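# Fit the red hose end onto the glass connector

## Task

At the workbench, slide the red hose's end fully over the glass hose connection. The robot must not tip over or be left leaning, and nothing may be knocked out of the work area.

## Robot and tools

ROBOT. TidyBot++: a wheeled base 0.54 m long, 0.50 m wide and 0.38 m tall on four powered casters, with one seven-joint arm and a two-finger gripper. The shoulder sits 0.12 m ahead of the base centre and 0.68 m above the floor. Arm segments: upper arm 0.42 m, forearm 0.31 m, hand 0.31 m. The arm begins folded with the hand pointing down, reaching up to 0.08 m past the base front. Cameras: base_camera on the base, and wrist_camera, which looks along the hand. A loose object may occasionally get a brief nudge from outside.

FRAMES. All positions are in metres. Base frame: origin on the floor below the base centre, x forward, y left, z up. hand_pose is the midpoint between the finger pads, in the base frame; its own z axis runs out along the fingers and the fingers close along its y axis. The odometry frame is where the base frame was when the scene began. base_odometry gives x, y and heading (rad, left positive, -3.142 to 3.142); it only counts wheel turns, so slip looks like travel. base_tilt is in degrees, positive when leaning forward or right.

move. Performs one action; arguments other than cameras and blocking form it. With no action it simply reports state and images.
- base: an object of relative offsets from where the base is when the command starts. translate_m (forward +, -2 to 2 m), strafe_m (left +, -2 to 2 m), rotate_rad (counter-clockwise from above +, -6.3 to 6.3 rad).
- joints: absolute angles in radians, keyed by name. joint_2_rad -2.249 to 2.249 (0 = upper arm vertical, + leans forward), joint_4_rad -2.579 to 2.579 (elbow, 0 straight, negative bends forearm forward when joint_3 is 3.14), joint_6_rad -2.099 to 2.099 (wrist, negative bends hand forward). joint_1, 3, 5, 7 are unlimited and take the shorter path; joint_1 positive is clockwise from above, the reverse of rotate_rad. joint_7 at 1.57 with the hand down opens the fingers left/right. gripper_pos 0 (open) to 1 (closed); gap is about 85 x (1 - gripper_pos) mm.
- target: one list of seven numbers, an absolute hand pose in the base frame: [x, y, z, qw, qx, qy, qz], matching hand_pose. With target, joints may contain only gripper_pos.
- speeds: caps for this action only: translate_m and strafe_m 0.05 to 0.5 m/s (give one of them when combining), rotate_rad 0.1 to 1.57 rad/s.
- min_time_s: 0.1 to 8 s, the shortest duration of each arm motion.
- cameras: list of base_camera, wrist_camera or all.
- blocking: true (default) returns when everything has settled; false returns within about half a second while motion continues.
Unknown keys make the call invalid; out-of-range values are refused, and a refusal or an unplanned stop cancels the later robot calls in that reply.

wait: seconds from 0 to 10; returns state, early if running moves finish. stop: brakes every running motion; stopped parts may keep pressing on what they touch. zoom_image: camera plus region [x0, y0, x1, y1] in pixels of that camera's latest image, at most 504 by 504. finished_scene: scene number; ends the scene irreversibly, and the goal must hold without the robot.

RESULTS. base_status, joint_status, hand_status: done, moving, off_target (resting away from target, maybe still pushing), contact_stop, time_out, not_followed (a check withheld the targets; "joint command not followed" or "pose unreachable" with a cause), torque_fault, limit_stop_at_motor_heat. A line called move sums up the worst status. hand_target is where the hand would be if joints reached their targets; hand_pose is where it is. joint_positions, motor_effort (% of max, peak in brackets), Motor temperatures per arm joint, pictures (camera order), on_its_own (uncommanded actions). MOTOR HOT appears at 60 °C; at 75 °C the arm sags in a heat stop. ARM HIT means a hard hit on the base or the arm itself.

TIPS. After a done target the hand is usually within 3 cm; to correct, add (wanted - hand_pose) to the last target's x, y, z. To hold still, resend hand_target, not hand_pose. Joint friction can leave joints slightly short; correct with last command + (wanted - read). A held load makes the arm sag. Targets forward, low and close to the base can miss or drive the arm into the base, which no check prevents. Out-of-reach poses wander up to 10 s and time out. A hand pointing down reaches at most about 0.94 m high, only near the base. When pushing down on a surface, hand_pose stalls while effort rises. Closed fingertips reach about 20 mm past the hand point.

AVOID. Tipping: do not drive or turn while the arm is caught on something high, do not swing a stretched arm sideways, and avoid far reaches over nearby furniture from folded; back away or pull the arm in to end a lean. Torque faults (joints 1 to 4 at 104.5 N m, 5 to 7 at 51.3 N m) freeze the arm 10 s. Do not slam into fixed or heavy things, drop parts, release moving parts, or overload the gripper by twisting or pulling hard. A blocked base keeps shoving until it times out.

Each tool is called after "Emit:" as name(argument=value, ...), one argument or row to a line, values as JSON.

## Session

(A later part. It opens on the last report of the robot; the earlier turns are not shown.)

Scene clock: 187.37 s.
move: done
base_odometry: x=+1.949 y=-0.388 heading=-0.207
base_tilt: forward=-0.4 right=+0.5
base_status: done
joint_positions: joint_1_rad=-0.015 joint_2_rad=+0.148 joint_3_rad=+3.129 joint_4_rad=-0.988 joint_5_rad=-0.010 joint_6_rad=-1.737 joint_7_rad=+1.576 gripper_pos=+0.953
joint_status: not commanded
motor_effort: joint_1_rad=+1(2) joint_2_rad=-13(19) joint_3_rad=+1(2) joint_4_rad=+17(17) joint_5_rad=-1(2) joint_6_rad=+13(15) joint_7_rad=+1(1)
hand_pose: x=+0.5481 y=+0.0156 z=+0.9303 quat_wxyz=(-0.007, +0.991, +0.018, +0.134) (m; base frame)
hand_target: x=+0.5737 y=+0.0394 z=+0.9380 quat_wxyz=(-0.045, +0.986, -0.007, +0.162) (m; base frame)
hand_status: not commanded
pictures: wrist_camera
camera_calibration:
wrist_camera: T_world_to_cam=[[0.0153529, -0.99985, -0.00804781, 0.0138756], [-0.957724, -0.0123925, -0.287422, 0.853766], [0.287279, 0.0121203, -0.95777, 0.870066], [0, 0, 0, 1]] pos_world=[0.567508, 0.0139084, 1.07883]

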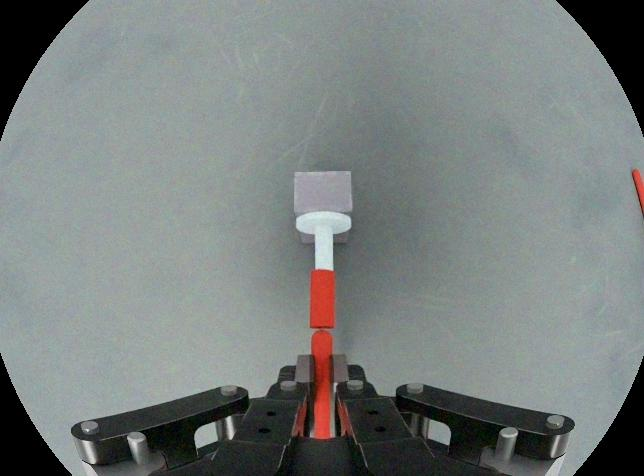

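Emit:
move(
  base={"translate_m": -0.008, "strafe_m": -0.0007},
  speeds={"translate_m": 0.05},
)

Emit:
move(
  base={"translate_m": 0.009},
  speeds={"translate_m": 0.05},
  cameras=["wrist_camera"],
)

Emit:
zoom_image(
  camera="wrist_camera",
  region=[290, 200, 350, 340],
)

Scene clock: 194.47 s.
move: done
base_odometry: x=+1.941 y=-0.387 heading=-0.208
base_tilt: forward=-0.4 right=+0.6
base_status: done
joint_positions: joint_1_rad=-0.015 joint_2_rad=+0.154 joint_3_rad=+3.129 joint_4_rad=-0.988 joint_5_rad=-0.010 joint_6_rad=-1.721 joint_7_rad=+1.576 gripper_pos=+0.953
joint_status: not commanded
motor_effort: joint_1_rad=+1(3) joint_2_rad=-16(18) joint_3_rad=+1(2) joint_4_rad=+16(17) joint_5_rad=-1(2) joint_6_rad=+9(13) joint_7_rad=+0(1)
hand_pose: x=+0.5546 y=+0.0158 z=+0.9289 quat_wxyz=(-0.007, +0.990, +0.017, +0.138) (m; base frame)
hand_target: x=+0.5737 y=+0.0394 z=+0.9380 quat_wxyz=(-0.045, +0.986, -0.007, +0.162) (m; base frame)
hand_status: not commanded
pictures: none

Scene clock: 195.07 s.
move: done
base_odometry: x=+1.950 y=-0.389 heading=-0.207
base_tilt: forward=-0.5 right=+0.5
base_status: done
joint_positions: joint_1_rad=-0.015 joint_2_rad=+0.144 joint_3_rad=+3.129 joint_4_rad=-0.988 joint_5_rad=-0.010 joint_6_rad=-1.734 joint_7_rad=+1.576 gripper_pos=+0.953
joint_status: not commanded
motor_effort: joint_1_rad=+1(2) joint_2_rad=-13(17) joint_3_rad=+1(2) joint_4_rad=+17(18) joint_5_rad=-1(2) joint_6_rad=+14(17) joint_7_rad=+0(1)
hand_pose: x=+0.5482 y=+0.0156 z=+0.9323 quat_wxyz=(-0.007, +0.990, +0.018, +0.137) (m; base frame)
hand_target: x=+0.5737 y=+0.0394 z=+0.9380 quat_wxyz=(-0.045, +0.986, -0.007, +0.162) (m; base frame)
hand_status: not commanded
pictures: wrist_camera
camera_calibration:
wrist_camera: T_world_to_cam=[[0.0154668, -0.999847, -0.00812521, 0.0139276], [-0.955549, -0.0123877, -0.294573, 0.859914], [0.294428, 0.0123201, -0.955594, 0.866072], [0, 0, 0, 1]] pos_world=[0.566478, 0.0139077, 1.08103]

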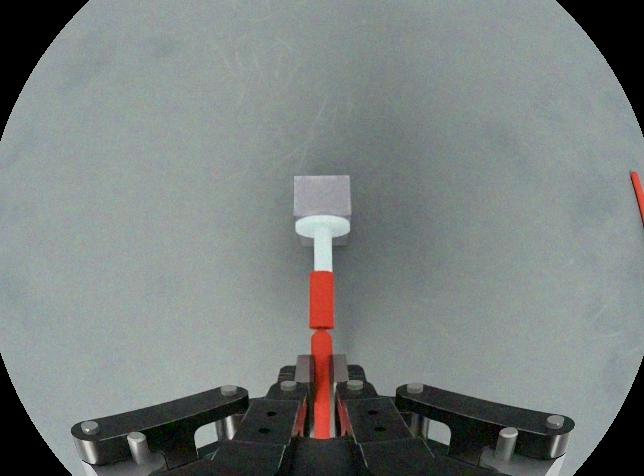

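Scaled by 3.600.

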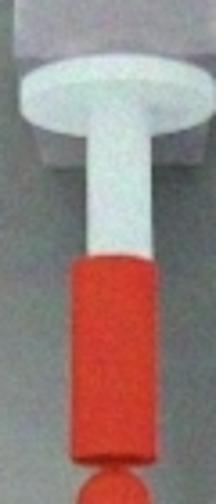

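Emit:
move(
  base={"translate_m": -0.014},
  speeds={"translate_m": 0.05},
)

Emit:
move(
  joints={"joint_2_rad": 0.178, "joint_4_rad": -0.933, "joint_6_rad": -1.804},
  min_time_s=1.0,
  cameras=["wrist_camera"],
)

Emit:
zoom_image(
  camera="wrist_camera",
  region=[280, 160, 360, 340],
)

Scene clock: 205.20 s.
move: done
base_odometry: x=+1.936 y=-0.386 heading=-0.207
base_tilt: forward=-0.4 right=+0.5
base_status: done
joint_positions: joint_1_rad=-0.015 joint_2_rad=+0.157 joint_3_rad=+3.129 joint_4_rad=-0.988 joint_5_rad=-0.010 joint_6_rad=-1.714 joint_7_rad=+1.576 gripper_pos=+0.953
joint_status: not commanded
motor_effort: joint_1_rad=+1(3) joint_2_rad=-19(21) joint_3_rad=+1(2) joint_4_rad=+14(17) joint_5_rad=-1(2) joint_6_rad=+3(14) joint_7_rad=+0(1)
hand_pose: x=+0.5575 y=+0.0159 z=+0.9286 quat_wxyz=(-0.007, +0.990, +0.017, +0.141) (m; base frame)
hand_target: x=+0.5737 y=+0.0394 z=+0.9380 quat_wxyz=(-0.045, +0.986, -0.007, +0.162) (m; base frame)
hand_status: not commanded
pictures: none

Scene clock: 206.50 s.
move: done
base_odometry: x=+1.936 y=-0.386 heading=-0.207
base_tilt: forward=-0.3 right=+0.5
base_status: not commanded
joint_positions: joint_1_rad=-0.015 joint_2_rad=+0.157 joint_3_rad=+3.129 joint_4_rad=-0.974 joint_5_rad=-0.010 joint_6_rad=-1.752 joint_7_rad=+1.576 gripper_pos=+0.953
joint_status: all done
motor_effort: joint_1_rad=+1(1) joint_2_rad=-19(20) joint_3_rad=+1(1) joint_4_rad=+15(15) joint_5_rad=-1(2) joint_6_rad=+2(4) joint_7_rad=+1(1)
hand_pose: x=+0.5482 y=+0.0156 z=+0.9303 quat_wxyz=(-0.007, +0.991, +0.018, +0.129) (m; base frame)
hand_target: x=+0.5434 y=+0.0377 z=+0.9329 quat_wxyz=(-0.041, +0.993, -0.005, +0.111) (m; base frame)
hand_status: not commanded
pictures: wrist_camera
camera_calibration:
wrist_camera: T_world_to_cam=[[0.0155644, -0.999846, -0.00812196, 0.0138113], [-0.960497, -0.0126936, -0.278002, 0.846629], [0.277856, 0.012128, -0.960546, 0.877873], [0, 0, 0, 1]] pos_world=[0.569046, 0.013909, 1.07871]

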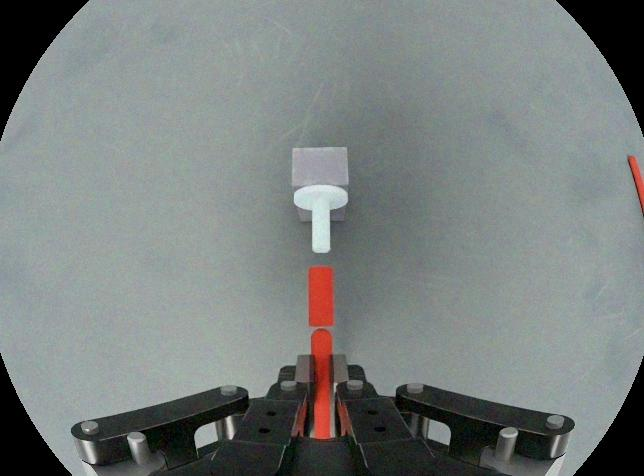

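Scaled by 2.800.

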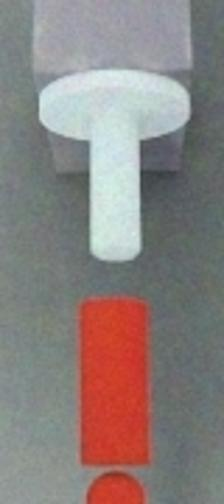

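Emit:
move(
  joints={"joint_2_rad": 0.187},
)

Emit:
move(
  base={"translate_m": 0.015},
  speeds={"translate_m": 0.05},
  cameras=["wrist_camera"],
)

Emit:
zoom_image(
  camera="wrist_camera",
  region=[280, 170, 360, 350],
)

Scene clock: 212.73 s.
move: done
base_odometry: x=+1.936 y=-0.386 heading=-0.207
base_tilt: forward=-0.4 right=+0.5
base_status: not commanded
joint_positions: joint_1_rad=-0.015 joint_2_rad=+0.165 joint_3_rad=+3.129 joint_4_rad=-0.973 joint_5_rad=-0.010 joint_6_rad=-1.752 joint_7_rad=+1.576 gripper_pos=+0.953
joint_status: all done
motor_effort: joint_1_rad=+1(1) joint_2_rad=-19(20) joint_3_rad=+1(1) joint_4_rad=+14(15) joint_5_rad=+0(2) joint_6_rad=+2(3) joint_7_rad=+0(1)
hand_pose: x=+0.5505 y=+0.0156 z=+0.9270 quat_wxyz=(-0.007, +0.992, +0.018, +0.125) (m; base frame)
hand_target: x=+0.5456 y=+0.0378 z=+0.9291 quat_wxyz=(-0.041, +0.993, -0.005, +0.107) (m; base frame)
hand_status: not commanded
pictures: none

Scene clock: 213.57 s.
move: done
base_odometry: x=+1.951 y=-0.389 heading=-0.207
base_tilt: forward=-0.4 right=+0.6
base_status: done
joint_positions: joint_1_rad=-0.015 joint_2_rad=+0.168 joint_3_rad=+3.129 joint_4_rad=-0.970 joint_5_rad=-0.010 joint_6_rad=-1.776 joint_7_rad=+1.576 gripper_pos=+0.953
joint_status: not commanded
motor_effort: joint_1_rad=+1(2) joint_2_rad=-19(21) joint_3_rad=+1(2) joint_4_rad=+14(16) joint_5_rad=-1(2) joint_6_rad=+3(8) joint_7_rad=+0(1)
hand_pose: x=+0.5447 y=+0.0155 z=+0.9250 quat_wxyz=(-0.007, +0.993, +0.018, +0.113) (m; base frame)
hand_target: x=+0.5456 y=+0.0378 z=+0.9291 quat_wxyz=(-0.041, +0.993, -0.005, +0.107) (m; base frame)
hand_status: not commanded
pictures: wrist_camera
camera_calibration:
wrist_camera: T_world_to_cam=[[0.0155138, -0.99985, -0.00773261, 0.0133597], [-0.968678, -0.0131123, -0.247974, 0.818486], [0.247835, 0.0113374, -0.968736, 0.897673], [0, 0, 0, 1]] pos_world=[0.570168, 0.0139127, 1.07267]

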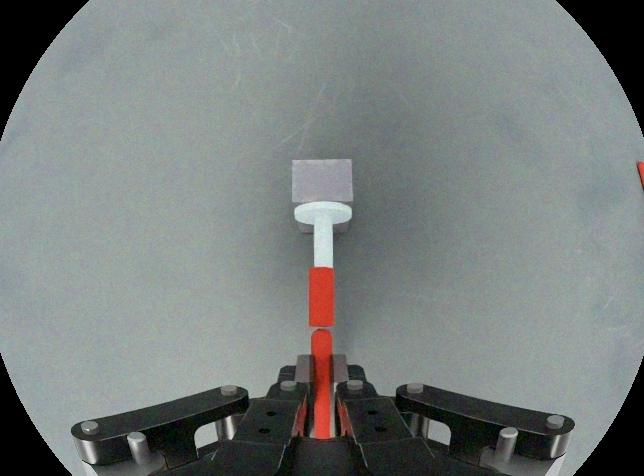

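Scaled by 2.800.

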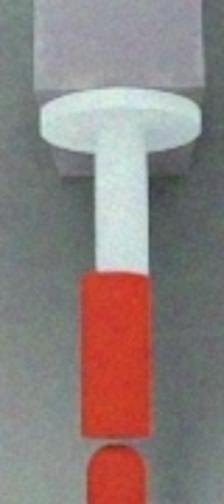

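Emit:
move(
  base={"translate_m": -0.004, "strafe_m": -0.0012},
  speeds={"translate_m": 0.05},
)

Emit:
move(
  base={"translate_m": 0.005},
  speeds={"translate_m": 0.05},
  cameras=["wrist_camera"],
)

Emit:
zoom_image(
  camera="wrist_camera",
  region=[290, 190, 350, 330],
)

Scene clock: 223.57 s.
move: done
base_odometry: x=+1.947 y=-0.389 heading=-0.207
base_tilt: forward=-0.4 right=+0.6
base_status: done
joint_positions: joint_1_rad=-0.015 joint_2_rad=+0.171 joint_3_rad=+3.129 joint_4_rad=-0.970 joint_5_rad=-0.010 joint_6_rad=-1.776 joint_7_rad=+1.576 gripper_pos=+0.953
joint_status: not commanded
motor_effort: joint_1_rad=+1(3) joint_2_rad=-19(22) joint_3_rad=+1(2) joint_4_rad=+14(15) joint_5_rad=-1(2) joint_6_rad=+2(3) joint_7_rad=+1(1)
hand_pose: x=+0.5453 y=+0.0155 z=+0.9241 quat_wxyz=(-0.007, +0.994, +0.018, +0.112) (m; base frame)
hand_target: x=+0.5456 y=+0.0378 z=+0.9291 quat_wxyz=(-0.041, +0.993, -0.005, +0.107) (m; base frame)
hand_status: not commanded
pictures: none

Scene clock: 224.13 s.
move: done
base_odometry: x=+1.952 y=-0.390 heading=-0.206
base_tilt: forward=-0.4 right=+0.5
base_status: done
joint_positions: joint_1_rad=-0.015 joint_2_rad=+0.173 joint_3_rad=+3.129 joint_4_rad=-0.970 joint_5_rad=-0.010 joint_6_rad=-1.776 joint_7_rad=+1.576 gripper_pos=+0.953
joint_status: not commanded
motor_effort: joint_1_rad=+1(2) joint_2_rad=-18(23) joint_3_rad=+1(2) joint_4_rad=+15(15) joint_5_rad=-1(2) joint_6_rad=+4(4) joint_7_rad=+0(1)
hand_pose: x=+0.5459 y=+0.0155 z=+0.9232 quat_wxyz=(-0.007, +0.994, +0.018, +0.111) (m; base frame)
hand_target: x=+0.5456 y=+0.0378 z=+0.9291 quat_wxyz=(-0.041, +0.993, -0.005, +0.107) (m; base frame)
hand_status: not commanded
pictures: wrist_camera
camera_calibration:
wrist_camera: T_world_to_cam=[[0.0155038, -0.999849, -0.00789391, 0.0134949], [-0.969686, -0.0131097, -0.244001, 0.816096], [0.24386, 0.0114376, -0.969743, 0.898727], [0, 0, 0, 1]] pos_world=[0.571984, 0.0139123, 1.07077]

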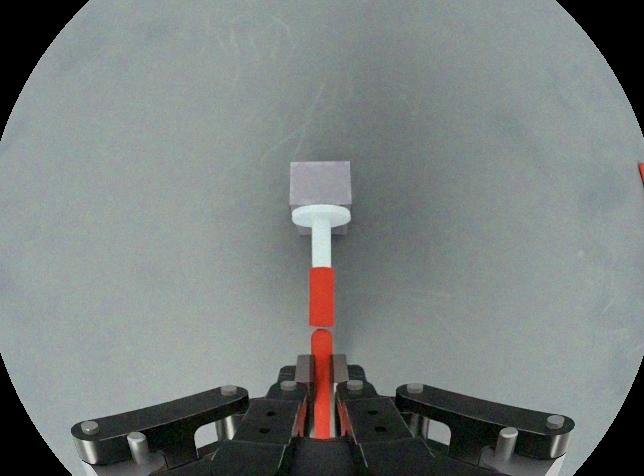

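Scaled by 3.600.

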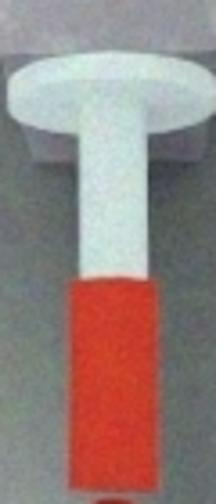

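Emit:
move(
  base={"translate_m": -0.006},
  speeds={"translate_m": 0.05},
  joints={"joint_2_rad": 0.178, "joint_4_rad": -0.929, "joint_6_rad": -1.708},
)

Emit:
move(
  base={"translate_m": 0.006},
  speeds={"translate_m": 0.05},
  cameras=["wrist_camera"],
)

Emit:
zoom_image(
  camera="wrist_camera",
  region=[290, 190, 350, 330],
)

Scene clock: 230.47 s.
move: done
base_odometry: x=+1.946 y=-0.389 heading=-0.206
base_tilt: forward=-0.4 right=+0.6
base_status: done
joint_positions: joint_1_rad=-0.015 joint_2_rad=+0.170 joint_3_rad=+3.129 joint_4_rad=-0.970 joint_5_rad=-0.010 joint_6_rad=-1.729 joint_7_rad=+1.576 gripper_pos=+0.953
joint_status: all done
motor_effort: joint_1_rad=+1(2) joint_2_rad=-18(22) joint_3_rad=+1(2) joint_4_rad=+16(17) joint_5_rad=-1(2) joint_6_rad=+8(10) joint_7_rad=+0(1)
hand_pose: x=+0.5594 y=+0.0159 z=+0.9280 quat_wxyz=(-0.007, +0.991, +0.018, +0.136) (m; base frame)
hand_target: x=+0.5727 y=+0.0392 z=+0.9426 quat_wxyz=(-0.044, +0.986, -0.006, +0.160) (m; base frame)
hand_status: not commanded
pictures: none

Scene clock: 231.00 s.
move: done
base_odometry: x=+1.952 y=-0.390 heading=-0.206
base_tilt: forward=-0.4 right=+0.5
base_status: done
joint_positions: joint_1_rad=-0.015 joint_2_rad=+0.167 joint_3_rad=+3.129 joint_4_rad=-0.970 joint_5_rad=-0.010 joint_6_rad=-1.735 joint_7_rad=+1.576 gripper_pos=+0.953
joint_status: not commanded
motor_effort: joint_1_rad=+1(2) joint_2_rad=-18(19) joint_3_rad=+1(2) joint_4_rad=+17(18) joint_5_rad=-1(2) joint_6_rad=+9(13) joint_7_rad=+0(1)
hand_pose: x=+0.5568 y=+0.0158 z=+0.9291 quat_wxyz=(-0.007, +0.991, +0.018, +0.135) (m; base frame)
hand_target: x=+0.5727 y=+0.0392 z=+0.9426 quat_wxyz=(-0.044, +0.986, -0.006, +0.160) (m; base frame)
hand_status: not commanded
pictures: wrist_camera
camera_calibration:
wrist_camera: T_world_to_cam=[[0.0154111, -0.999845, -0.00851807, 0.0144116], [-0.957002, -0.0122817, -0.28982, 0.86359], [0.289671, 0.0126183, -0.957043, 0.864558], [0, 0, 0, 1]] pos_world=[0.575798, 0.0141064, 1.07783]

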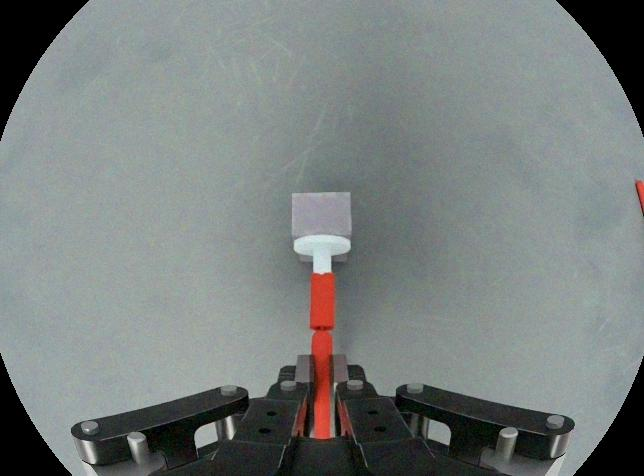

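Scaled by 3.600.

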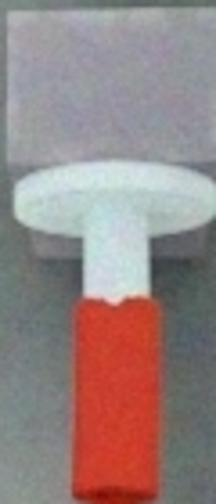

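Emit:
move(
  base={"translate_m": 0.004},
  speeds={"translate_m": 0.05},
  joints={"joint_4_rad": -0.924},
  cameras=["wrist_camera"],
)

Emit:
zoom_image(
  camera="wrist_camera",
  region=[290, 220, 350, 340],
)

Scene clock: 237.43 s.
move: done
base_odometry: x=+1.955 y=-0.391 heading=-0.206
base_tilt: forward=-0.4 right=+0.5
base_status: done
joint_positions: joint_1_rad=-0.015 joint_2_rad=+0.164 joint_3_rad=+3.129 joint_4_rad=-0.970 joint_5_rad=-0.010 joint_6_rad=-1.740 joint_7_rad=+1.576 gripper_pos=+0.953
joint_status: all done
motor_effort: joint_1_rad=+0(2) joint_2_rad=-17(18) joint_3_rad=+1(2) joint_4_rad=+17(18) joint_5_rad=-2(2) joint_6_rad=+10(15) joint_7_rad=+1(1)
hand_pose: x=+0.5544 y=+0.0158 z=+0.9298 quat_wxyz=(-0.007, +0.991, +0.018, +0.133) (m; base frame)
hand_target: x=+0.5735 y=+0.0392 z=+0.9445 quat_wxyz=(-0.044, +0.986, -0.006, +0.163) (m; base frame)
hand_status: not commanded
pictures: wrist_camera
camera_calibration:
wrist_camera: T_world_to_cam=[[0.0154556, -0.999845, -0.00843985, 0.0142365], [-0.957841, -0.0123834, -0.287032, 0.85943], [0.286883, 0.0125203, -0.957884, 0.868186], [0, 0, 0, 1]] pos_world=[0.573909, 0.014007, 1.07843]

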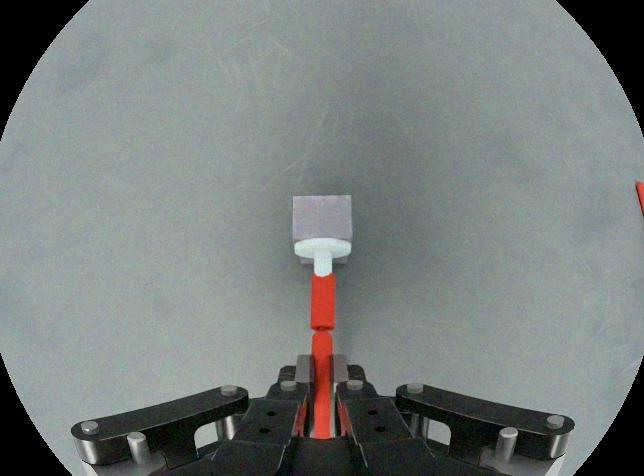

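Scaled by 4.200.

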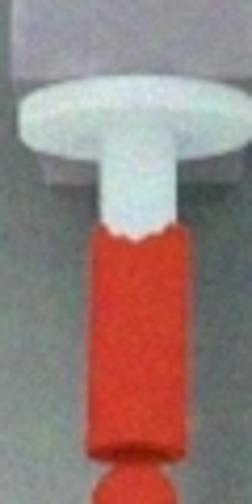

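Emit:
move(
  joints={"joint_2_rad": 0.190},
)

Emit:
move(
  base={"translate_m": 0.005},
  speeds={"translate_m": 0.05},
  cameras=["wrist_camera"],
)

Emit:
zoom_image(
  camera="wrist_camera",
  region=[290, 220, 350, 340],
)

Scene clock: 252.00 s.
move: done
base_odometry: x=+1.955 y=-0.391 heading=-0.206
base_tilt: forward=-0.4 right=+0.5
base_status: not commanded
joint_positions: joint_1_rad=-0.015 joint_2_rad=+0.165 joint_3_rad=+3.129 joint_4_rad=-0.970 joint_5_rad=-0.010 joint_6_rad=-1.740 joint_7_rad=+1.576 gripper_pos=+0.953
joint_status: all done
motor_effort: joint_1_rad=+1(1) joint_2_rad=-16(18) joint_3_rad=+1(1) joint_4_rad=+17(17) joint_5_rad=-2(2) joint_6_rad=+12(12) joint_7_rad=+0(1)
hand_pose: x=+0.5547 y=+0.0158 z=+0.9294 quat_wxyz=(-0.007, +0.991, +0.018, +0.133) (m; base frame)
hand_target: x=+0.5766 y=+0.0393 z=+0.9390 quat_wxyz=(-0.044, +0.987, -0.006, +0.157) (m; base frame)
hand_status: not commanded
pictures: none

Scene clock: 252.53 s.
move: done
base_odometry: x=+1.960 y=-0.391 heading=-0.205
base_tilt: forward=-0.4 right=+0.5
base_status: done
joint_positions: joint_1_rad=-0.015 joint_2_rad=+0.163 joint_3_rad=+3.129 joint_4_rad=-0.970 joint_5_rad=-0.010 joint_6_rad=-1.746 joint_7_rad=+1.576 gripper_pos=+0.953
joint_status: not commanded
motor_effort: joint_1_rad=+1(2) joint_2_rad=-15(19) joint_3_rad=+1(2) joint_4_rad=+18(19) joint_5_rad=-2(2) joint_6_rad=+14(17) joint_7_rad=+0(1)
hand_pose: x=+0.5523 y=+0.0157 z=+0.9297 quat_wxyz=(-0.007, +0.991, +0.018, +0.131) (m; base frame)
hand_target: x=+0.5766 y=+0.0393 z=+0.9390 quat_wxyz=(-0.044, +0.987, -0.006, +0.157) (m; base frame)
hand_status: not commanded
pictures: wrist_camera
camera_calibration:
wrist_camera: T_world_to_cam=[[0.0154546, -0.999846, -0.00830565, 0.0141104], [-0.959399, -0.0124888, -0.281775, 0.853344], [0.281628, 0.0123232, -0.959445, 0.872953], [0, 0, 0, 1]] pos_world=[0.572631, 0.0140079, 1.07812]

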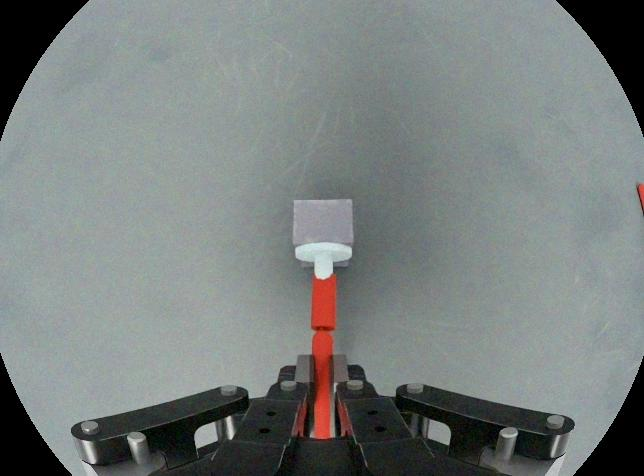

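Scaled by 4.200.

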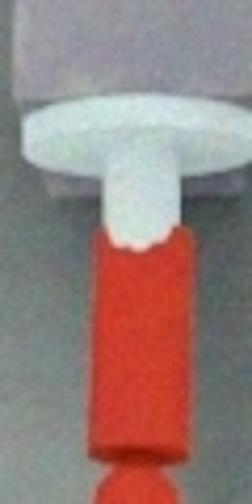

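Emit:
move(
  base={"translate_m": -0.006},
  speeds={"translate_m": 0.05},
  joints={"joint_2_rad": 0.192},
  cameras=["wrist_camera"],
)

Emit:
zoom_image(
  camera="wrist_camera",
  region=[290, 220, 350, 340],
)

Scene clock: 262.83 s.
move: done
base_odometry: x=+1.954 y=-0.390 heading=-0.205
base_tilt: forward=-0.3 right=+0.5
base_status: done
joint_positions: joint_1_rad=-0.015 joint_2_rad=+0.173 joint_3_rad=+3.129 joint_4_rad=-0.969 joint_5_rad=-0.010 joint_6_rad=-1.738 joint_7_rad=+1.576 gripper_pos=+0.953
joint_status: all done
motor_effort: joint_1_rad=+1(2) joint_2_rad=-17(20) joint_3_rad=+1(2) joint_4_rad=+17(18) joint_5_rad=-1(3) joint_6_rad=+10(14) joint_7_rad=+1(1)
hand_pose: x=+0.5573 y=+0.0158 z=+0.9265 quat_wxyz=(-0.007, +0.991, +0.018, +0.130) (m; base frame)
hand_target: x=+0.5771 y=+0.0393 z=+0.9381 quat_wxyz=(-0.044, +0.987, -0.006, +0.156) (m; base frame)
hand_status: not commanded
pictures: wrist_camera
camera_calibration:
wrist_camera: T_world_to_cam=[[0.0153807, -0.999846, -0.00843454, 0.014288], [-0.959517, -0.0123867, -0.28138, 0.856911], [0.281232, 0.0124209, -0.959559, 0.868919], [0, 0, 0, 1]] pos_world=[0.577633, 0.0141073, 1.07502]

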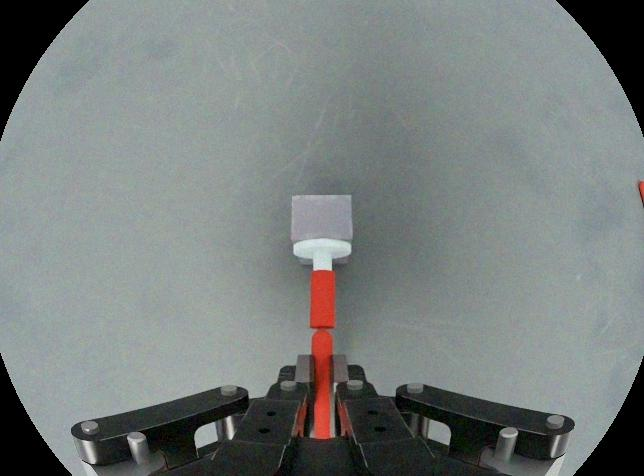

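Scaled by 4.200.

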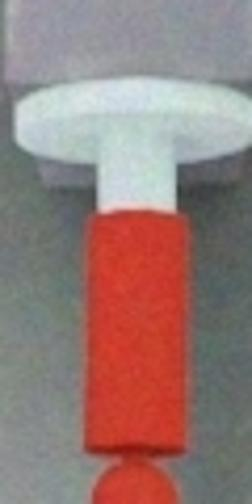

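Emit:
move(
  base={"translate_m": 0.006},
  speeds={"translate_m": 0.05},
  joints={"joint_2_rad": 0.199},
  cameras=["wrist_camera"],
)

Emit:
zoom_image(
  camera="wrist_camera",
  region=[290, 220, 350, 340],
)

Scene clock: 267.13 s.
move: done
base_odometry: x=+1.960 y=-0.391 heading=-0.205
base_tilt: forward=-0.4 right=+0.5
base_status: done
joint_positions: joint_1_rad=-0.015 joint_2_rad=+0.173 joint_3_rad=+3.129 joint_4_rad=-0.969 joint_5_rad=-0.010 joint_6_rad=-1.754 joint_7_rad=+1.576 gripper_pos=+0.953
joint_status: all done
motor_effort: joint_1_rad=+0(2) joint_2_rad=-16(18) joint_3_rad=+1(2) joint_4_rad=+17(19) joint_5_rad=-2(2) joint_6_rad=+12(19) joint_7_rad=+1(1)
hand_pose: x=+0.5526 y=+0.0157 z=+0.9252 quat_wxyz=(-0.007, +0.992, +0.018, +0.123) (m; base frame)
hand_target: x=+0.5789 y=+0.0393 z=+0.9349 quat_wxyz=(-0.044, +0.987, -0.006, +0.152) (m; base frame)
hand_status: not commanded
pictures: wrist_camera
camera_calibration:
wrist_camera: T_world_to_cam=[[0.015438, -0.999847, -0.00821723, 0.0139462], [-0.963869, -0.0126958, -0.266074, 0.84029], [0.265929, 0.012028, -0.963918, 0.881511], [0, 0, 0, 1]] pos_world=[0.575295, 0.0140094, 1.0734]

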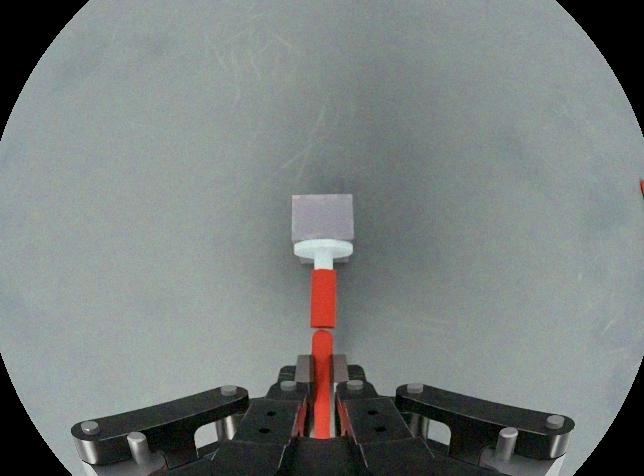

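Scaled by 4.200.

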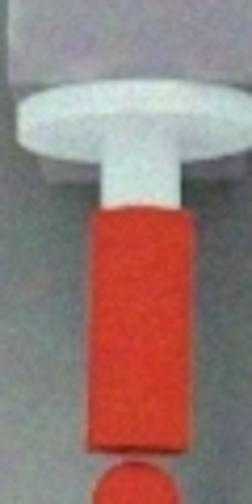

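Emit:
move(
  base={"translate_m": 0.008},
  speeds={"translate_m": 0.05},
  cameras=["wrist_camera"],
)

Emit:
zoom_image(
  camera="wrist_camera",
  region=[285, 220, 360, 340],
)

Scene clock: 272.00 s.
move: done
base_odometry: x=+1.968 y=-0.393 heading=-0.205
base_tilt: forward=-0.5 right=+0.5
base_status: done
joint_positions: joint_1_rad=-0.015 joint_2_rad=+0.170 joint_3_rad=+3.129 joint_4_rad=-0.969 joint_5_rad=-0.010 joint_6_rad=-1.771 joint_7_rad=+1.576 gripper_pos=+0.953
joint_status: not commanded
motor_effort: joint_1_rad=+0(2) joint_2_rad=-15(17) joint_3_rad=+1(2) joint_4_rad=+18(20) joint_5_rad=-2(2) joint_6_rad=+15(20) joint_7_rad=+0(1)
hand_pose: x=+0.5469 y=+0.0155 z=+0.9254 quat_wxyz=(-0.007, +0.993, +0.018, +0.116) (m; base frame)
hand_target: x=+0.5789 y=+0.0393 z=+0.9349 quat_wxyz=(-0.044, +0.987, -0.006, +0.152) (m; base frame)
hand_status: not commanded
pictures: wrist_camera
camera_calibration:
wrist_camera: T_world_to_cam=[[0.0154286, -0.999849, -0.00798606, 0.0136614], [-0.967318, -0.012904, -0.253236, 0.824815], [0.253095, 0.0116322, -0.967372, 0.893347], [0, 0, 0, 1]] pos_world=[0.571547, 0.0139112, 1.07318]

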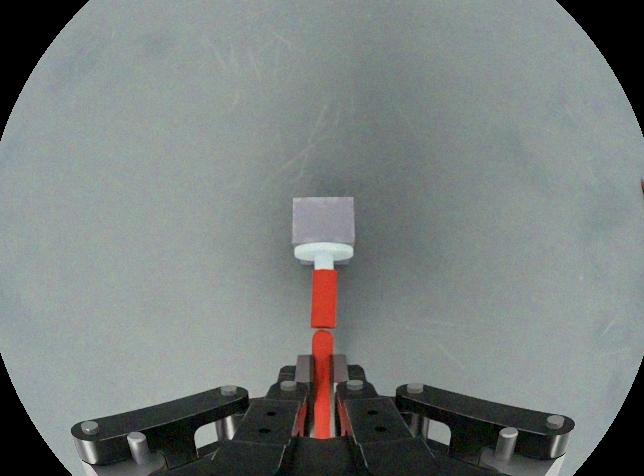

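Scaled by 4.200.

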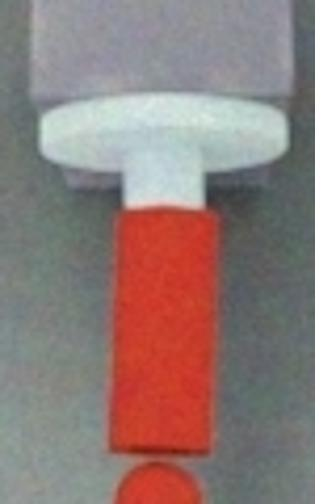

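Emit:
move(
  base={"translate_m": 0.008},
  speeds={"translate_m": 0.05},
  cameras=["wrist_camera"],
)

Emit:
zoom_image(
  camera="wrist_camera",
  region=[285, 220, 360, 340],
)

Scene clock: 274.60 s.
move: done
base_odometry: x=+1.975 y=-0.394 heading=-0.205
base_tilt: forward=-0.5 right=+0.6
base_status: done
joint_positions: joint_1_rad=-0.015 joint_2_rad=+0.168 joint_3_rad=+3.129 joint_4_rad=-0.969 joint_5_rad=-0.010 joint_6_rad=-1.780 joint_7_rad=+1.576 gripper_pos=+0.953
joint_status: not commanded
motor_effort: joint_1_rad=+0(1) joint_2_rad=-15(18) joint_3_rad=+1(2) joint_4_rad=+20(21) joint_5_rad=-3(3) joint_6_rad=+19(21) joint_7_rad=+1(1)
hand_pose: x=+0.5438 y=+0.0154 z=+0.9253 quat_wxyz=(-0.007, +0.994, +0.018, +0.112) (m; base frame)
hand_target: x=+0.5789 y=+0.0393 z=+0.9349 quat_wxyz=(-0.044, +0.987, -0.006, +0.152) (m; base frame)
hand_status: not commanded
pictures: wrist_camera
camera_calibration:
wrist_camera: T_world_to_cam=[[0.0153984, -0.999851, -0.0077901, 0.0134984], [-0.969237, -0.0130119, -0.245787, 0.815957], [0.245649, 0.0113352, -0.969293, 0.899949], [0, 0, 0, 1]] pos_world=[0.569576, 0.0139125, 1.07297]

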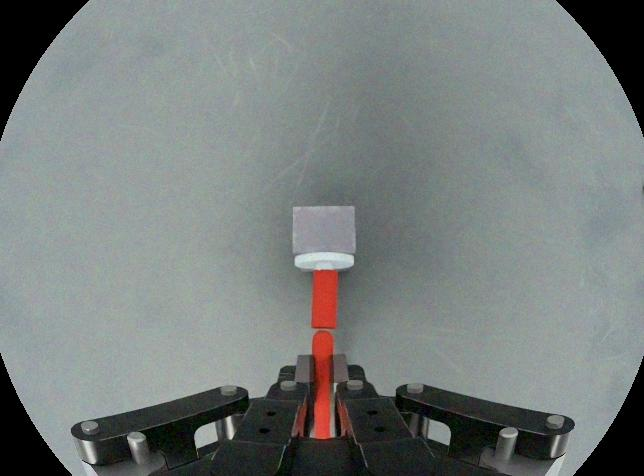

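Scaled by 4.200.

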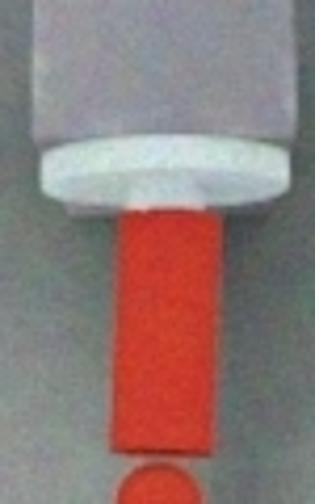

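Emit:
move(
  base={"translate_m": 0.007},
  speeds={"translate_m": 0.05},
  cameras=["wrist_camera"],
)

Emit:
zoom_image(
  camera="wrist_camera",
  region=[285, 220, 360, 340],
)

Scene clock: 277.23 s.
move: done
base_odometry: x=+1.982 y=-0.395 heading=-0.205
base_tilt: forward=-0.5 right=+0.6
base_status: done
joint_positions: joint_1_rad=-0.015 joint_2_rad=+0.166 joint_3_rad=+3.129 joint_4_rad=-0.969 joint_5_rad=-0.010 joint_6_rad=-1.795 joint_7_rad=+1.576 gripper_pos=+0.953
joint_status: not commanded
motor_effort: joint_1_rad=+0(1) joint_2_rad=-14(16) joint_3_rad=+0(1) joint_4_rad=+21(23) joint_5_rad=-3(4) joint_6_rad=+21(26) joint_7_rad=+1(1)
hand_pose: x=+0.5385 y=+0.0153 z=+0.9253 quat_wxyz=(-0.007, +0.994, +0.018, +0.106) (m; base frame)
hand_target: x=+0.5789 y=+0.0393 z=+0.9349 quat_wxyz=(-0.044, +0.987, -0.006, +0.152) (m; base frame)
hand_status: not commanded
pictures: wrist_camera
camera_calibration:
wrist_camera: T_world_to_cam=[[0.0154078, -0.999853, -0.00755512, 0.0131912], [-0.972327, -0.0132211, -0.233251, 0.800914], [0.233117, 0.0109399, -0.972387, 0.910789], [0, 0, 0, 1]] pos_world=[0.566226, 0.0138143, 1.07255]

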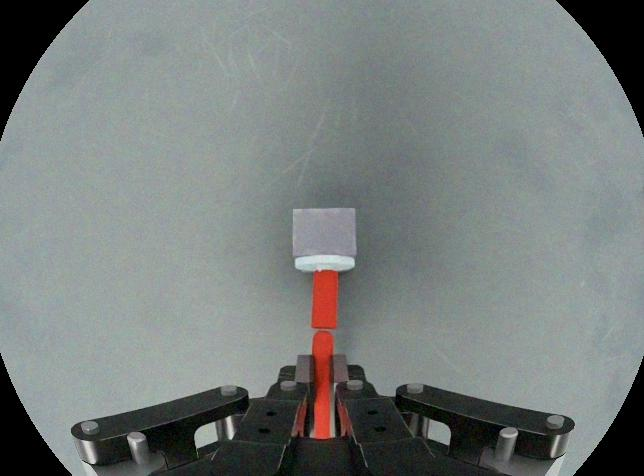

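Scaled by 4.200.

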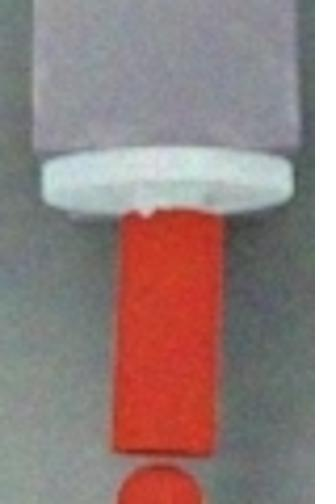

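Emit:
move(
  joints={"joint_2_rad": 0.166, "joint_4_rad": -0.969, "joint_6_rad": -1.795},
)

Emit:
move(
  joints={"gripper_pos": 0.6},
)

Emit:
move(
  joints={"joint_2_rad": 0.123, "joint_4_rad": -1.07, "joint_6_rad": -1.665},
  min_time_s=1.0,
  cameras=["wrist_camera"],
)

Emit:
zoom_image(
  camera="wrist_camera",
  region=[260, 220, 390, 440],
)

Scene clock: 294.97 s.
move: done
base_odometry: x=+1.982 y=-0.395 heading=-0.205
base_tilt: forward=-0.4 right=+0.6
base_status: not commanded
joint_positions: joint_1_rad=-0.015 joint_2_rad=+0.166 joint_3_rad=+3.129 joint_4_rad=-0.969 joint_5_rad=-0.010 joint_6_rad=-1.798 joint_7_rad=+1.576 gripper_pos=+0.953
joint_status: all done
motor_effort: joint_1_rad=+0(1) joint_2_rad=-17(18) joint_3_rad=+0(0) joint_4_rad=+18(21) joint_5_rad=-4(4) joint_6_rad=+11(21) joint_7_rad=+1(1)
hand_pose: x=+0.5373 y=+0.0153 z=+0.9251 quat_wxyz=(-0.007, +0.994, +0.018, +0.104) (m; base frame)
hand_target: x=+0.5372 y=+0.0377 z=+0.9260 quat_wxyz=(-0.041, +0.994, -0.005, +0.104) (m; base frame)
hand_status: not commanded
pictures: none

Scene clock: 295.70 s.
move: done
base_odometry: x=+1.982 y=-0.395 heading=-0.205
base_tilt: forward=-0.4 right=+0.5
base_status: not commanded
joint_positions: joint_1_rad=-0.015 joint_2_rad=+0.166 joint_3_rad=+3.129 joint_4_rad=-0.969 joint_5_rad=-0.012 joint_6_rad=-1.785 joint_7_rad=+1.576 gripper_pos=+0.600
joint_status: all done
motor_effort: joint_1_rad=+1(1) joint_2_rad=-19(20) joint_3_rad=+1(1) joint_4_rad=+14(18) joint_5_rad=-1(3) joint_6_rad=+2(12) joint_7_rad=+0(1)
hand_pose: x=+0.5415 y=+0.0160 z=+0.9261 quat_wxyz=(-0.008, +0.994, +0.018, +0.111) (m; base frame)
hand_target: x=+0.5372 y=+0.0377 z=+0.9260 quat_wxyz=(-0.041, +0.994, -0.005, +0.104) (m; base frame)
hand_status: not commanded
pictures: none

Scene clock: 297.00 s.
move: done
base_odometry: x=+1.982 y=-0.395 heading=-0.205
base_tilt: forward=-0.4 right=+0.5
base_status: not commanded
joint_positions: joint_1_rad=-0.015 joint_2_rad=+0.143 joint_3_rad=+3.129 joint_4_rad=-1.032 joint_5_rad=-0.012 joint_6_rad=-1.719 joint_7_rad=+1.576 gripper_pos=+0.600
joint_status: all done
motor_effort: joint_1_rad=+1(1) joint_2_rad=-19(20) joint_3_rad=+1(1) joint_4_rad=+15(15) joint_5_rad=-1(2) joint_6_rad=+2(3) joint_7_rad=+0(1)
hand_pose: x=+0.5448 y=+0.0163 z=+0.9178 quat_wxyz=(-0.008, +0.992, +0.018, +0.123) (m; base frame)
hand_target: x=+0.5482 y=+0.0389 z=+0.9173 quat_wxyz=(-0.043, +0.989, -0.008, +0.139) (m; base frame)
hand_status: not commanded
pictures: wrist_camera
camera_calibration:
wrist_camera: T_world_to_cam=[[0.0157965, -0.999826, -0.00996071, 0.0159564], [-0.963425, -0.0125546, -0.267685, 0.832044], [0.267513, 0.0138249, -0.963455, 0.874991], [0, 0, 0, 1]] pos_world=[0.567289, 0.0143029, 1.0659]

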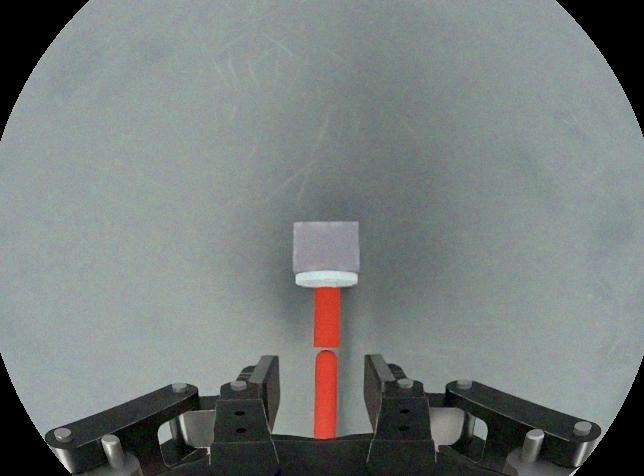

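Scaled by 2.291.

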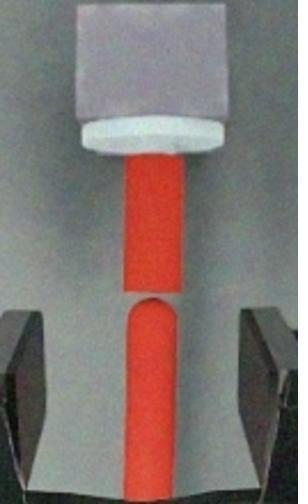

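Emit:
zoom_image(
  camera="wrist_camera",
  region=[290, 250, 365, 360],
)

Scaled by 4.582.

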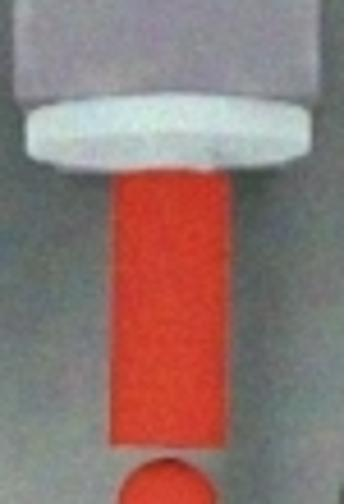

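Emit:
move(
  base={"translate_m": 0.005, "strafe_m": -0.0018},
  speeds={"translate_m": 0.05},
)

Emit:
move(
  joints={"joint_2_rad": 0.155, "joint_4_rad": -0.998, "joint_6_rad": -1.672, "gripper_pos": 0.88},
)

Emit:
move(
  joints={"gripper_pos": 0.96},
  cameras=["wrist_camera"],
)

Emit:
zoom_image(
  camera="wrist_camera",
  region=[285, 250, 360, 370],
)

Scene clock: 304.83 s.
move: done
base_odometry: x=+1.986 y=-0.398 heading=-0.204
base_tilt: forward=-0.4 right=+0.6
base_status: done
joint_positions: joint_1_rad=-0.015 joint_2_rad=+0.138 joint_3_rad=+3.129 joint_4_rad=-1.032 joint_5_rad=-0.013 joint_6_rad=-1.717 joint_7_rad=+1.576 gripper_pos=+0.600
joint_status: not commanded
motor_effort: joint_1_rad=+1(3) joint_2_rad=-18(22) joint_3_rad=+1(2) joint_4_rad=+14(15) joint_5_rad=-1(2) joint_6_rad=+2(3) joint_7_rad=+1(1)
hand_pose: x=+0.5442 y=+0.0163 z=+0.9200 quat_wxyz=(-0.008, +0.992, +0.018, +0.127) (m; base frame)
hand_target: x=+0.5482 y=+0.0389 z=+0.9173 quat_wxyz=(-0.043, +0.989, -0.008, +0.139) (m; base frame)
hand_status: not commanded
pictures: none

Scene clock: 305.67 s.
move: done
base_odometry: x=+1.986 y=-0.398 heading=-0.204
base_tilt: forward=-0.4 right=+0.5
base_status: not commanded
joint_positions: joint_1_rad=-0.015 joint_2_rad=+0.141 joint_3_rad=+3.129 joint_4_rad=-1.023 joint_5_rad=-0.013 joint_6_rad=-1.717 joint_7_rad=+1.576 gripper_pos=+0.880
joint_status: all done
motor_effort: joint_1_rad=+0(1) joint_2_rad=-19(19) joint_3_rad=+0(1) joint_4_rad=+15(16) joint_5_rad=-3(3) joint_6_rad=+3(4) joint_7_rad=+1(1)
hand_pose: x=+0.5466 y=+0.0163 z=+0.9221 quat_wxyz=(-0.008, +0.991, +0.018, +0.130) (m; base frame)
hand_target: x=+0.5664 y=+0.0393 z=+0.9301 quat_wxyz=(-0.044, +0.987, -0.007, +0.155) (m; base frame)
hand_status: not commanded
pictures: none

Scene clock: 306.17 s.
move: done
base_odometry: x=+1.986 y=-0.398 heading=-0.204
base_tilt: forward=-0.4 right=+0.6
base_status: not commanded
joint_positions: joint_1_rad=-0.013 joint_2_rad=+0.141 joint_3_rad=+3.129 joint_4_rad=-1.023 joint_5_rad=-0.013 joint_6_rad=-1.717 joint_7_rad=+1.575 gripper_pos=+0.951
joint_status: all done
motor_effort: joint_1_rad=-1(2) joint_2_rad=-17(19) joint_3_rad=+0(2) joint_4_rad=+15(15) joint_5_rad=-3(6) joint_6_rad=+4(5) joint_7_rad=+1(1)
hand_pose: x=+0.5466 y=+0.0157 z=+0.9221 quat_wxyz=(-0.008, +0.991, +0.016, +0.130) (m; base frame)
hand_target: x=+0.5664 y=+0.0393 z=+0.9301 quat_wxyz=(-0.044, +0.987, -0.007, +0.155) (m; base frame)
hand_status: not commanded
pictures: wrist_camera
camera_calibration:
wrist_camera: T_world_to_cam=[[0.0132185, -0.999858, -0.0104755, 0.0173133], [-0.95987, -0.00975345, -0.280274, 0.844575], [0.280132, 0.0137599, -0.959863, 0.868583], [0, 0, 0, 1]] pos_world=[0.567135, 0.0135968, 1.07061]

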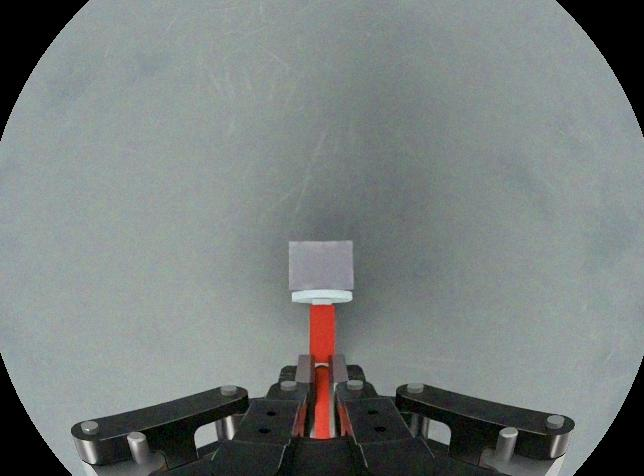

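Scaled by 4.200.

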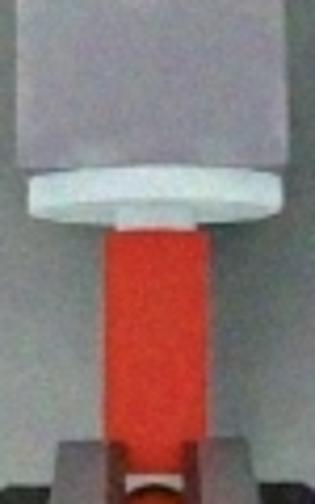

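Emit:
move(
  base={"translate_m": 0.006},
  speeds={"translate_m": 0.05},
  cameras=["wrist_camera"],
)

Emit:
zoom_image(
  camera="wrist_camera",
  region=[285, 250, 360, 370],
)

Scene clock: 310.53 s.
move: done
base_odometry: x=+1.992 y=-0.399 heading=-0.204
base_tilt: forward=-0.3 right=+0.5
base_status: done
joint_positions: joint_1_rad=-0.013 joint_2_rad=+0.138 joint_3_rad=+3.129 joint_4_rad=-1.023 joint_5_rad=-0.013 joint_6_rad=-1.732 joint_7_rad=+1.575 gripper_pos=+0.951
joint_status: not commanded
motor_effort: joint_1_rad=-1(2) joint_2_rad=-16(18) joint_3_rad=-1(2) joint_4_rad=+16(19) joint_5_rad=-4(5) joint_6_rad=+10(18) joint_7_rad=+1(1)
hand_pose: x=+0.5413 y=+0.0155 z=+0.9223 quat_wxyz=(-0.008, +0.992, +0.016, +0.124) (m; base frame)
hand_target: x=+0.5664 y=+0.0393 z=+0.9301 quat_wxyz=(-0.044, +0.987, -0.007, +0.155) (m; base frame)
hand_status: not commanded
pictures: wrist_camera
camera_calibration:
wrist_camera: T_world_to_cam=[[0.0130197, -0.999862, -0.0103396, 0.0172269], [-0.963109, -0.00975999, -0.268936, 0.830818], [0.268798, 0.0134596, -0.963102, 0.87933], [0, 0, 0, 1]] pos_world=[0.563581, 0.0134978, 1.0705]

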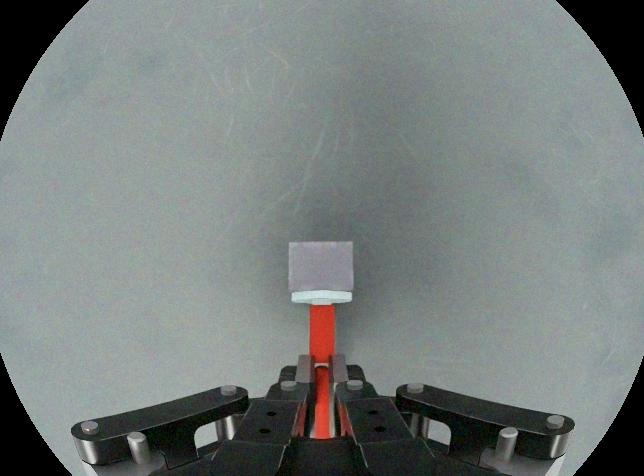

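Scaled by 4.200.

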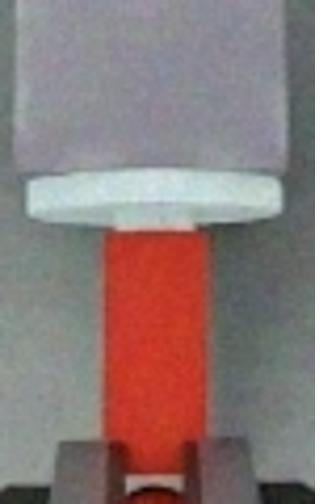

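Emit:
move(
  joints={"joint_2_rad": 0.138, "joint_4_rad": -1.023, "joint_6_rad": -1.732},
)

Emit:
move(
  joints={"gripper_pos": 0.7},
)

Emit:
move(
  base={"translate_m": -0.007},
  speeds={"translate_m": 0.05},
  cameras=["wrist_camera"],
)

Emit:
zoom_image(
  camera="wrist_camera",
  region=[270, 250, 370, 390],
)

Scene clock: 315.53 s.
move: done
base_odometry: x=+1.992 y=-0.399 heading=-0.204
base_tilt: forward=-0.4 right=+0.6
base_status: not commanded
joint_positions: joint_1_rad=-0.013 joint_2_rad=+0.137 joint_3_rad=+3.129 joint_4_rad=-1.023 joint_5_rad=-0.013 joint_6_rad=-1.734 joint_7_rad=+1.575 gripper_pos=+0.951
joint_status: all done
motor_effort: joint_1_rad=+0(1) joint_2_rad=-18(19) joint_3_rad=+0(1) joint_4_rad=+15(17) joint_5_rad=-3(4) joint_6_rad=+3(11) joint_7_rad=+0(1)
hand_pose: x=+0.5407 y=+0.0155 z=+0.9223 quat_wxyz=(-0.008, +0.992, +0.016, +0.123) (m; base frame)
hand_target: x=+0.5400 y=+0.0382 z=+0.9229 quat_wxyz=(-0.042, +0.992, -0.006, +0.122) (m; base frame)
hand_status: not commanded
pictures: none

Scene clock: 316.20 s.
move: done
base_odometry: x=+1.992 y=-0.399 heading=-0.204
base_tilt: forward=-0.4 right=+0.6
base_status: not commanded
joint_positions: joint_1_rad=-0.013 joint_2_rad=+0.137 joint_3_rad=+3.129 joint_4_rad=-1.023 joint_5_rad=-0.013 joint_6_rad=-1.734 joint_7_rad=+1.575 gripper_pos=+0.700
joint_status: all done
motor_effort: joint_1_rad=+1(1) joint_2_rad=-18(19) joint_3_rad=+1(1) joint_4_rad=+14(16) joint_5_rad=-1(3) joint_6_rad=+2(3) joint_7_rad=+0(1)
hand_pose: x=+0.5407 y=+0.0156 z=+0.9223 quat_wxyz=(-0.008, +0.992, +0.016, +0.123) (m; base frame)
hand_target: x=+0.5400 y=+0.0382 z=+0.9229 quat_wxyz=(-0.042, +0.992, -0.006, +0.122) (m; base frame)
hand_status: not commanded
pictures: none

Scene clock: 316.83 s.
move: done
base_odometry: x=+1.985 y=-0.397 heading=-0.204
base_tilt: forward=-0.4 right=+0.6
base_status: done
joint_positions: joint_1_rad=-0.013 joint_2_rad=+0.136 joint_3_rad=+3.129 joint_4_rad=-1.023 joint_5_rad=-0.013 joint_6_rad=-1.734 joint_7_rad=+1.575 gripper_pos=+0.700
joint_status: not commanded
motor_effort: joint_1_rad=+1(1) joint_2_rad=-18(22) joint_3_rad=+1(2) joint_4_rad=+14(15) joint_5_rad=-2(2) joint_6_rad=+2(3) joint_7_rad=+1(1)
hand_pose: x=+0.5403 y=+0.0156 z=+0.9230 quat_wxyz=(-0.008, +0.992, +0.016, +0.124) (m; base frame)
hand_target: x=+0.5400 y=+0.0382 z=+0.9229 quat_wxyz=(-0.042, +0.992, -0.006, +0.122) (m; base frame)
hand_status: not commanded
pictures: wrist_camera
camera_calibration:
wrist_camera: T_world_to_cam=[[0.0132188, -0.999855, -0.0107014, 0.0176213], [-0.963074, -0.00985279, -0.269058, 0.830156], [0.268914, 0.0138628, -0.963064, 0.88016], [0, 0, 0, 1]] pos_world=[0.562581, 0.0135966, 1.0712]

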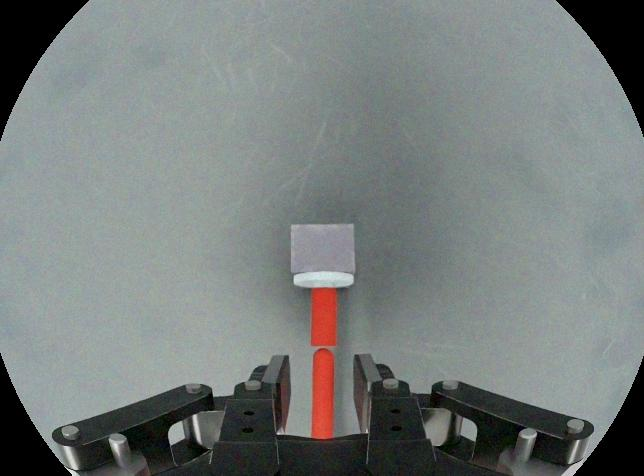

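Scaled by 3.600.

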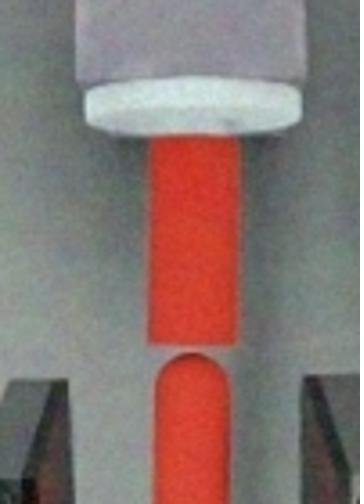

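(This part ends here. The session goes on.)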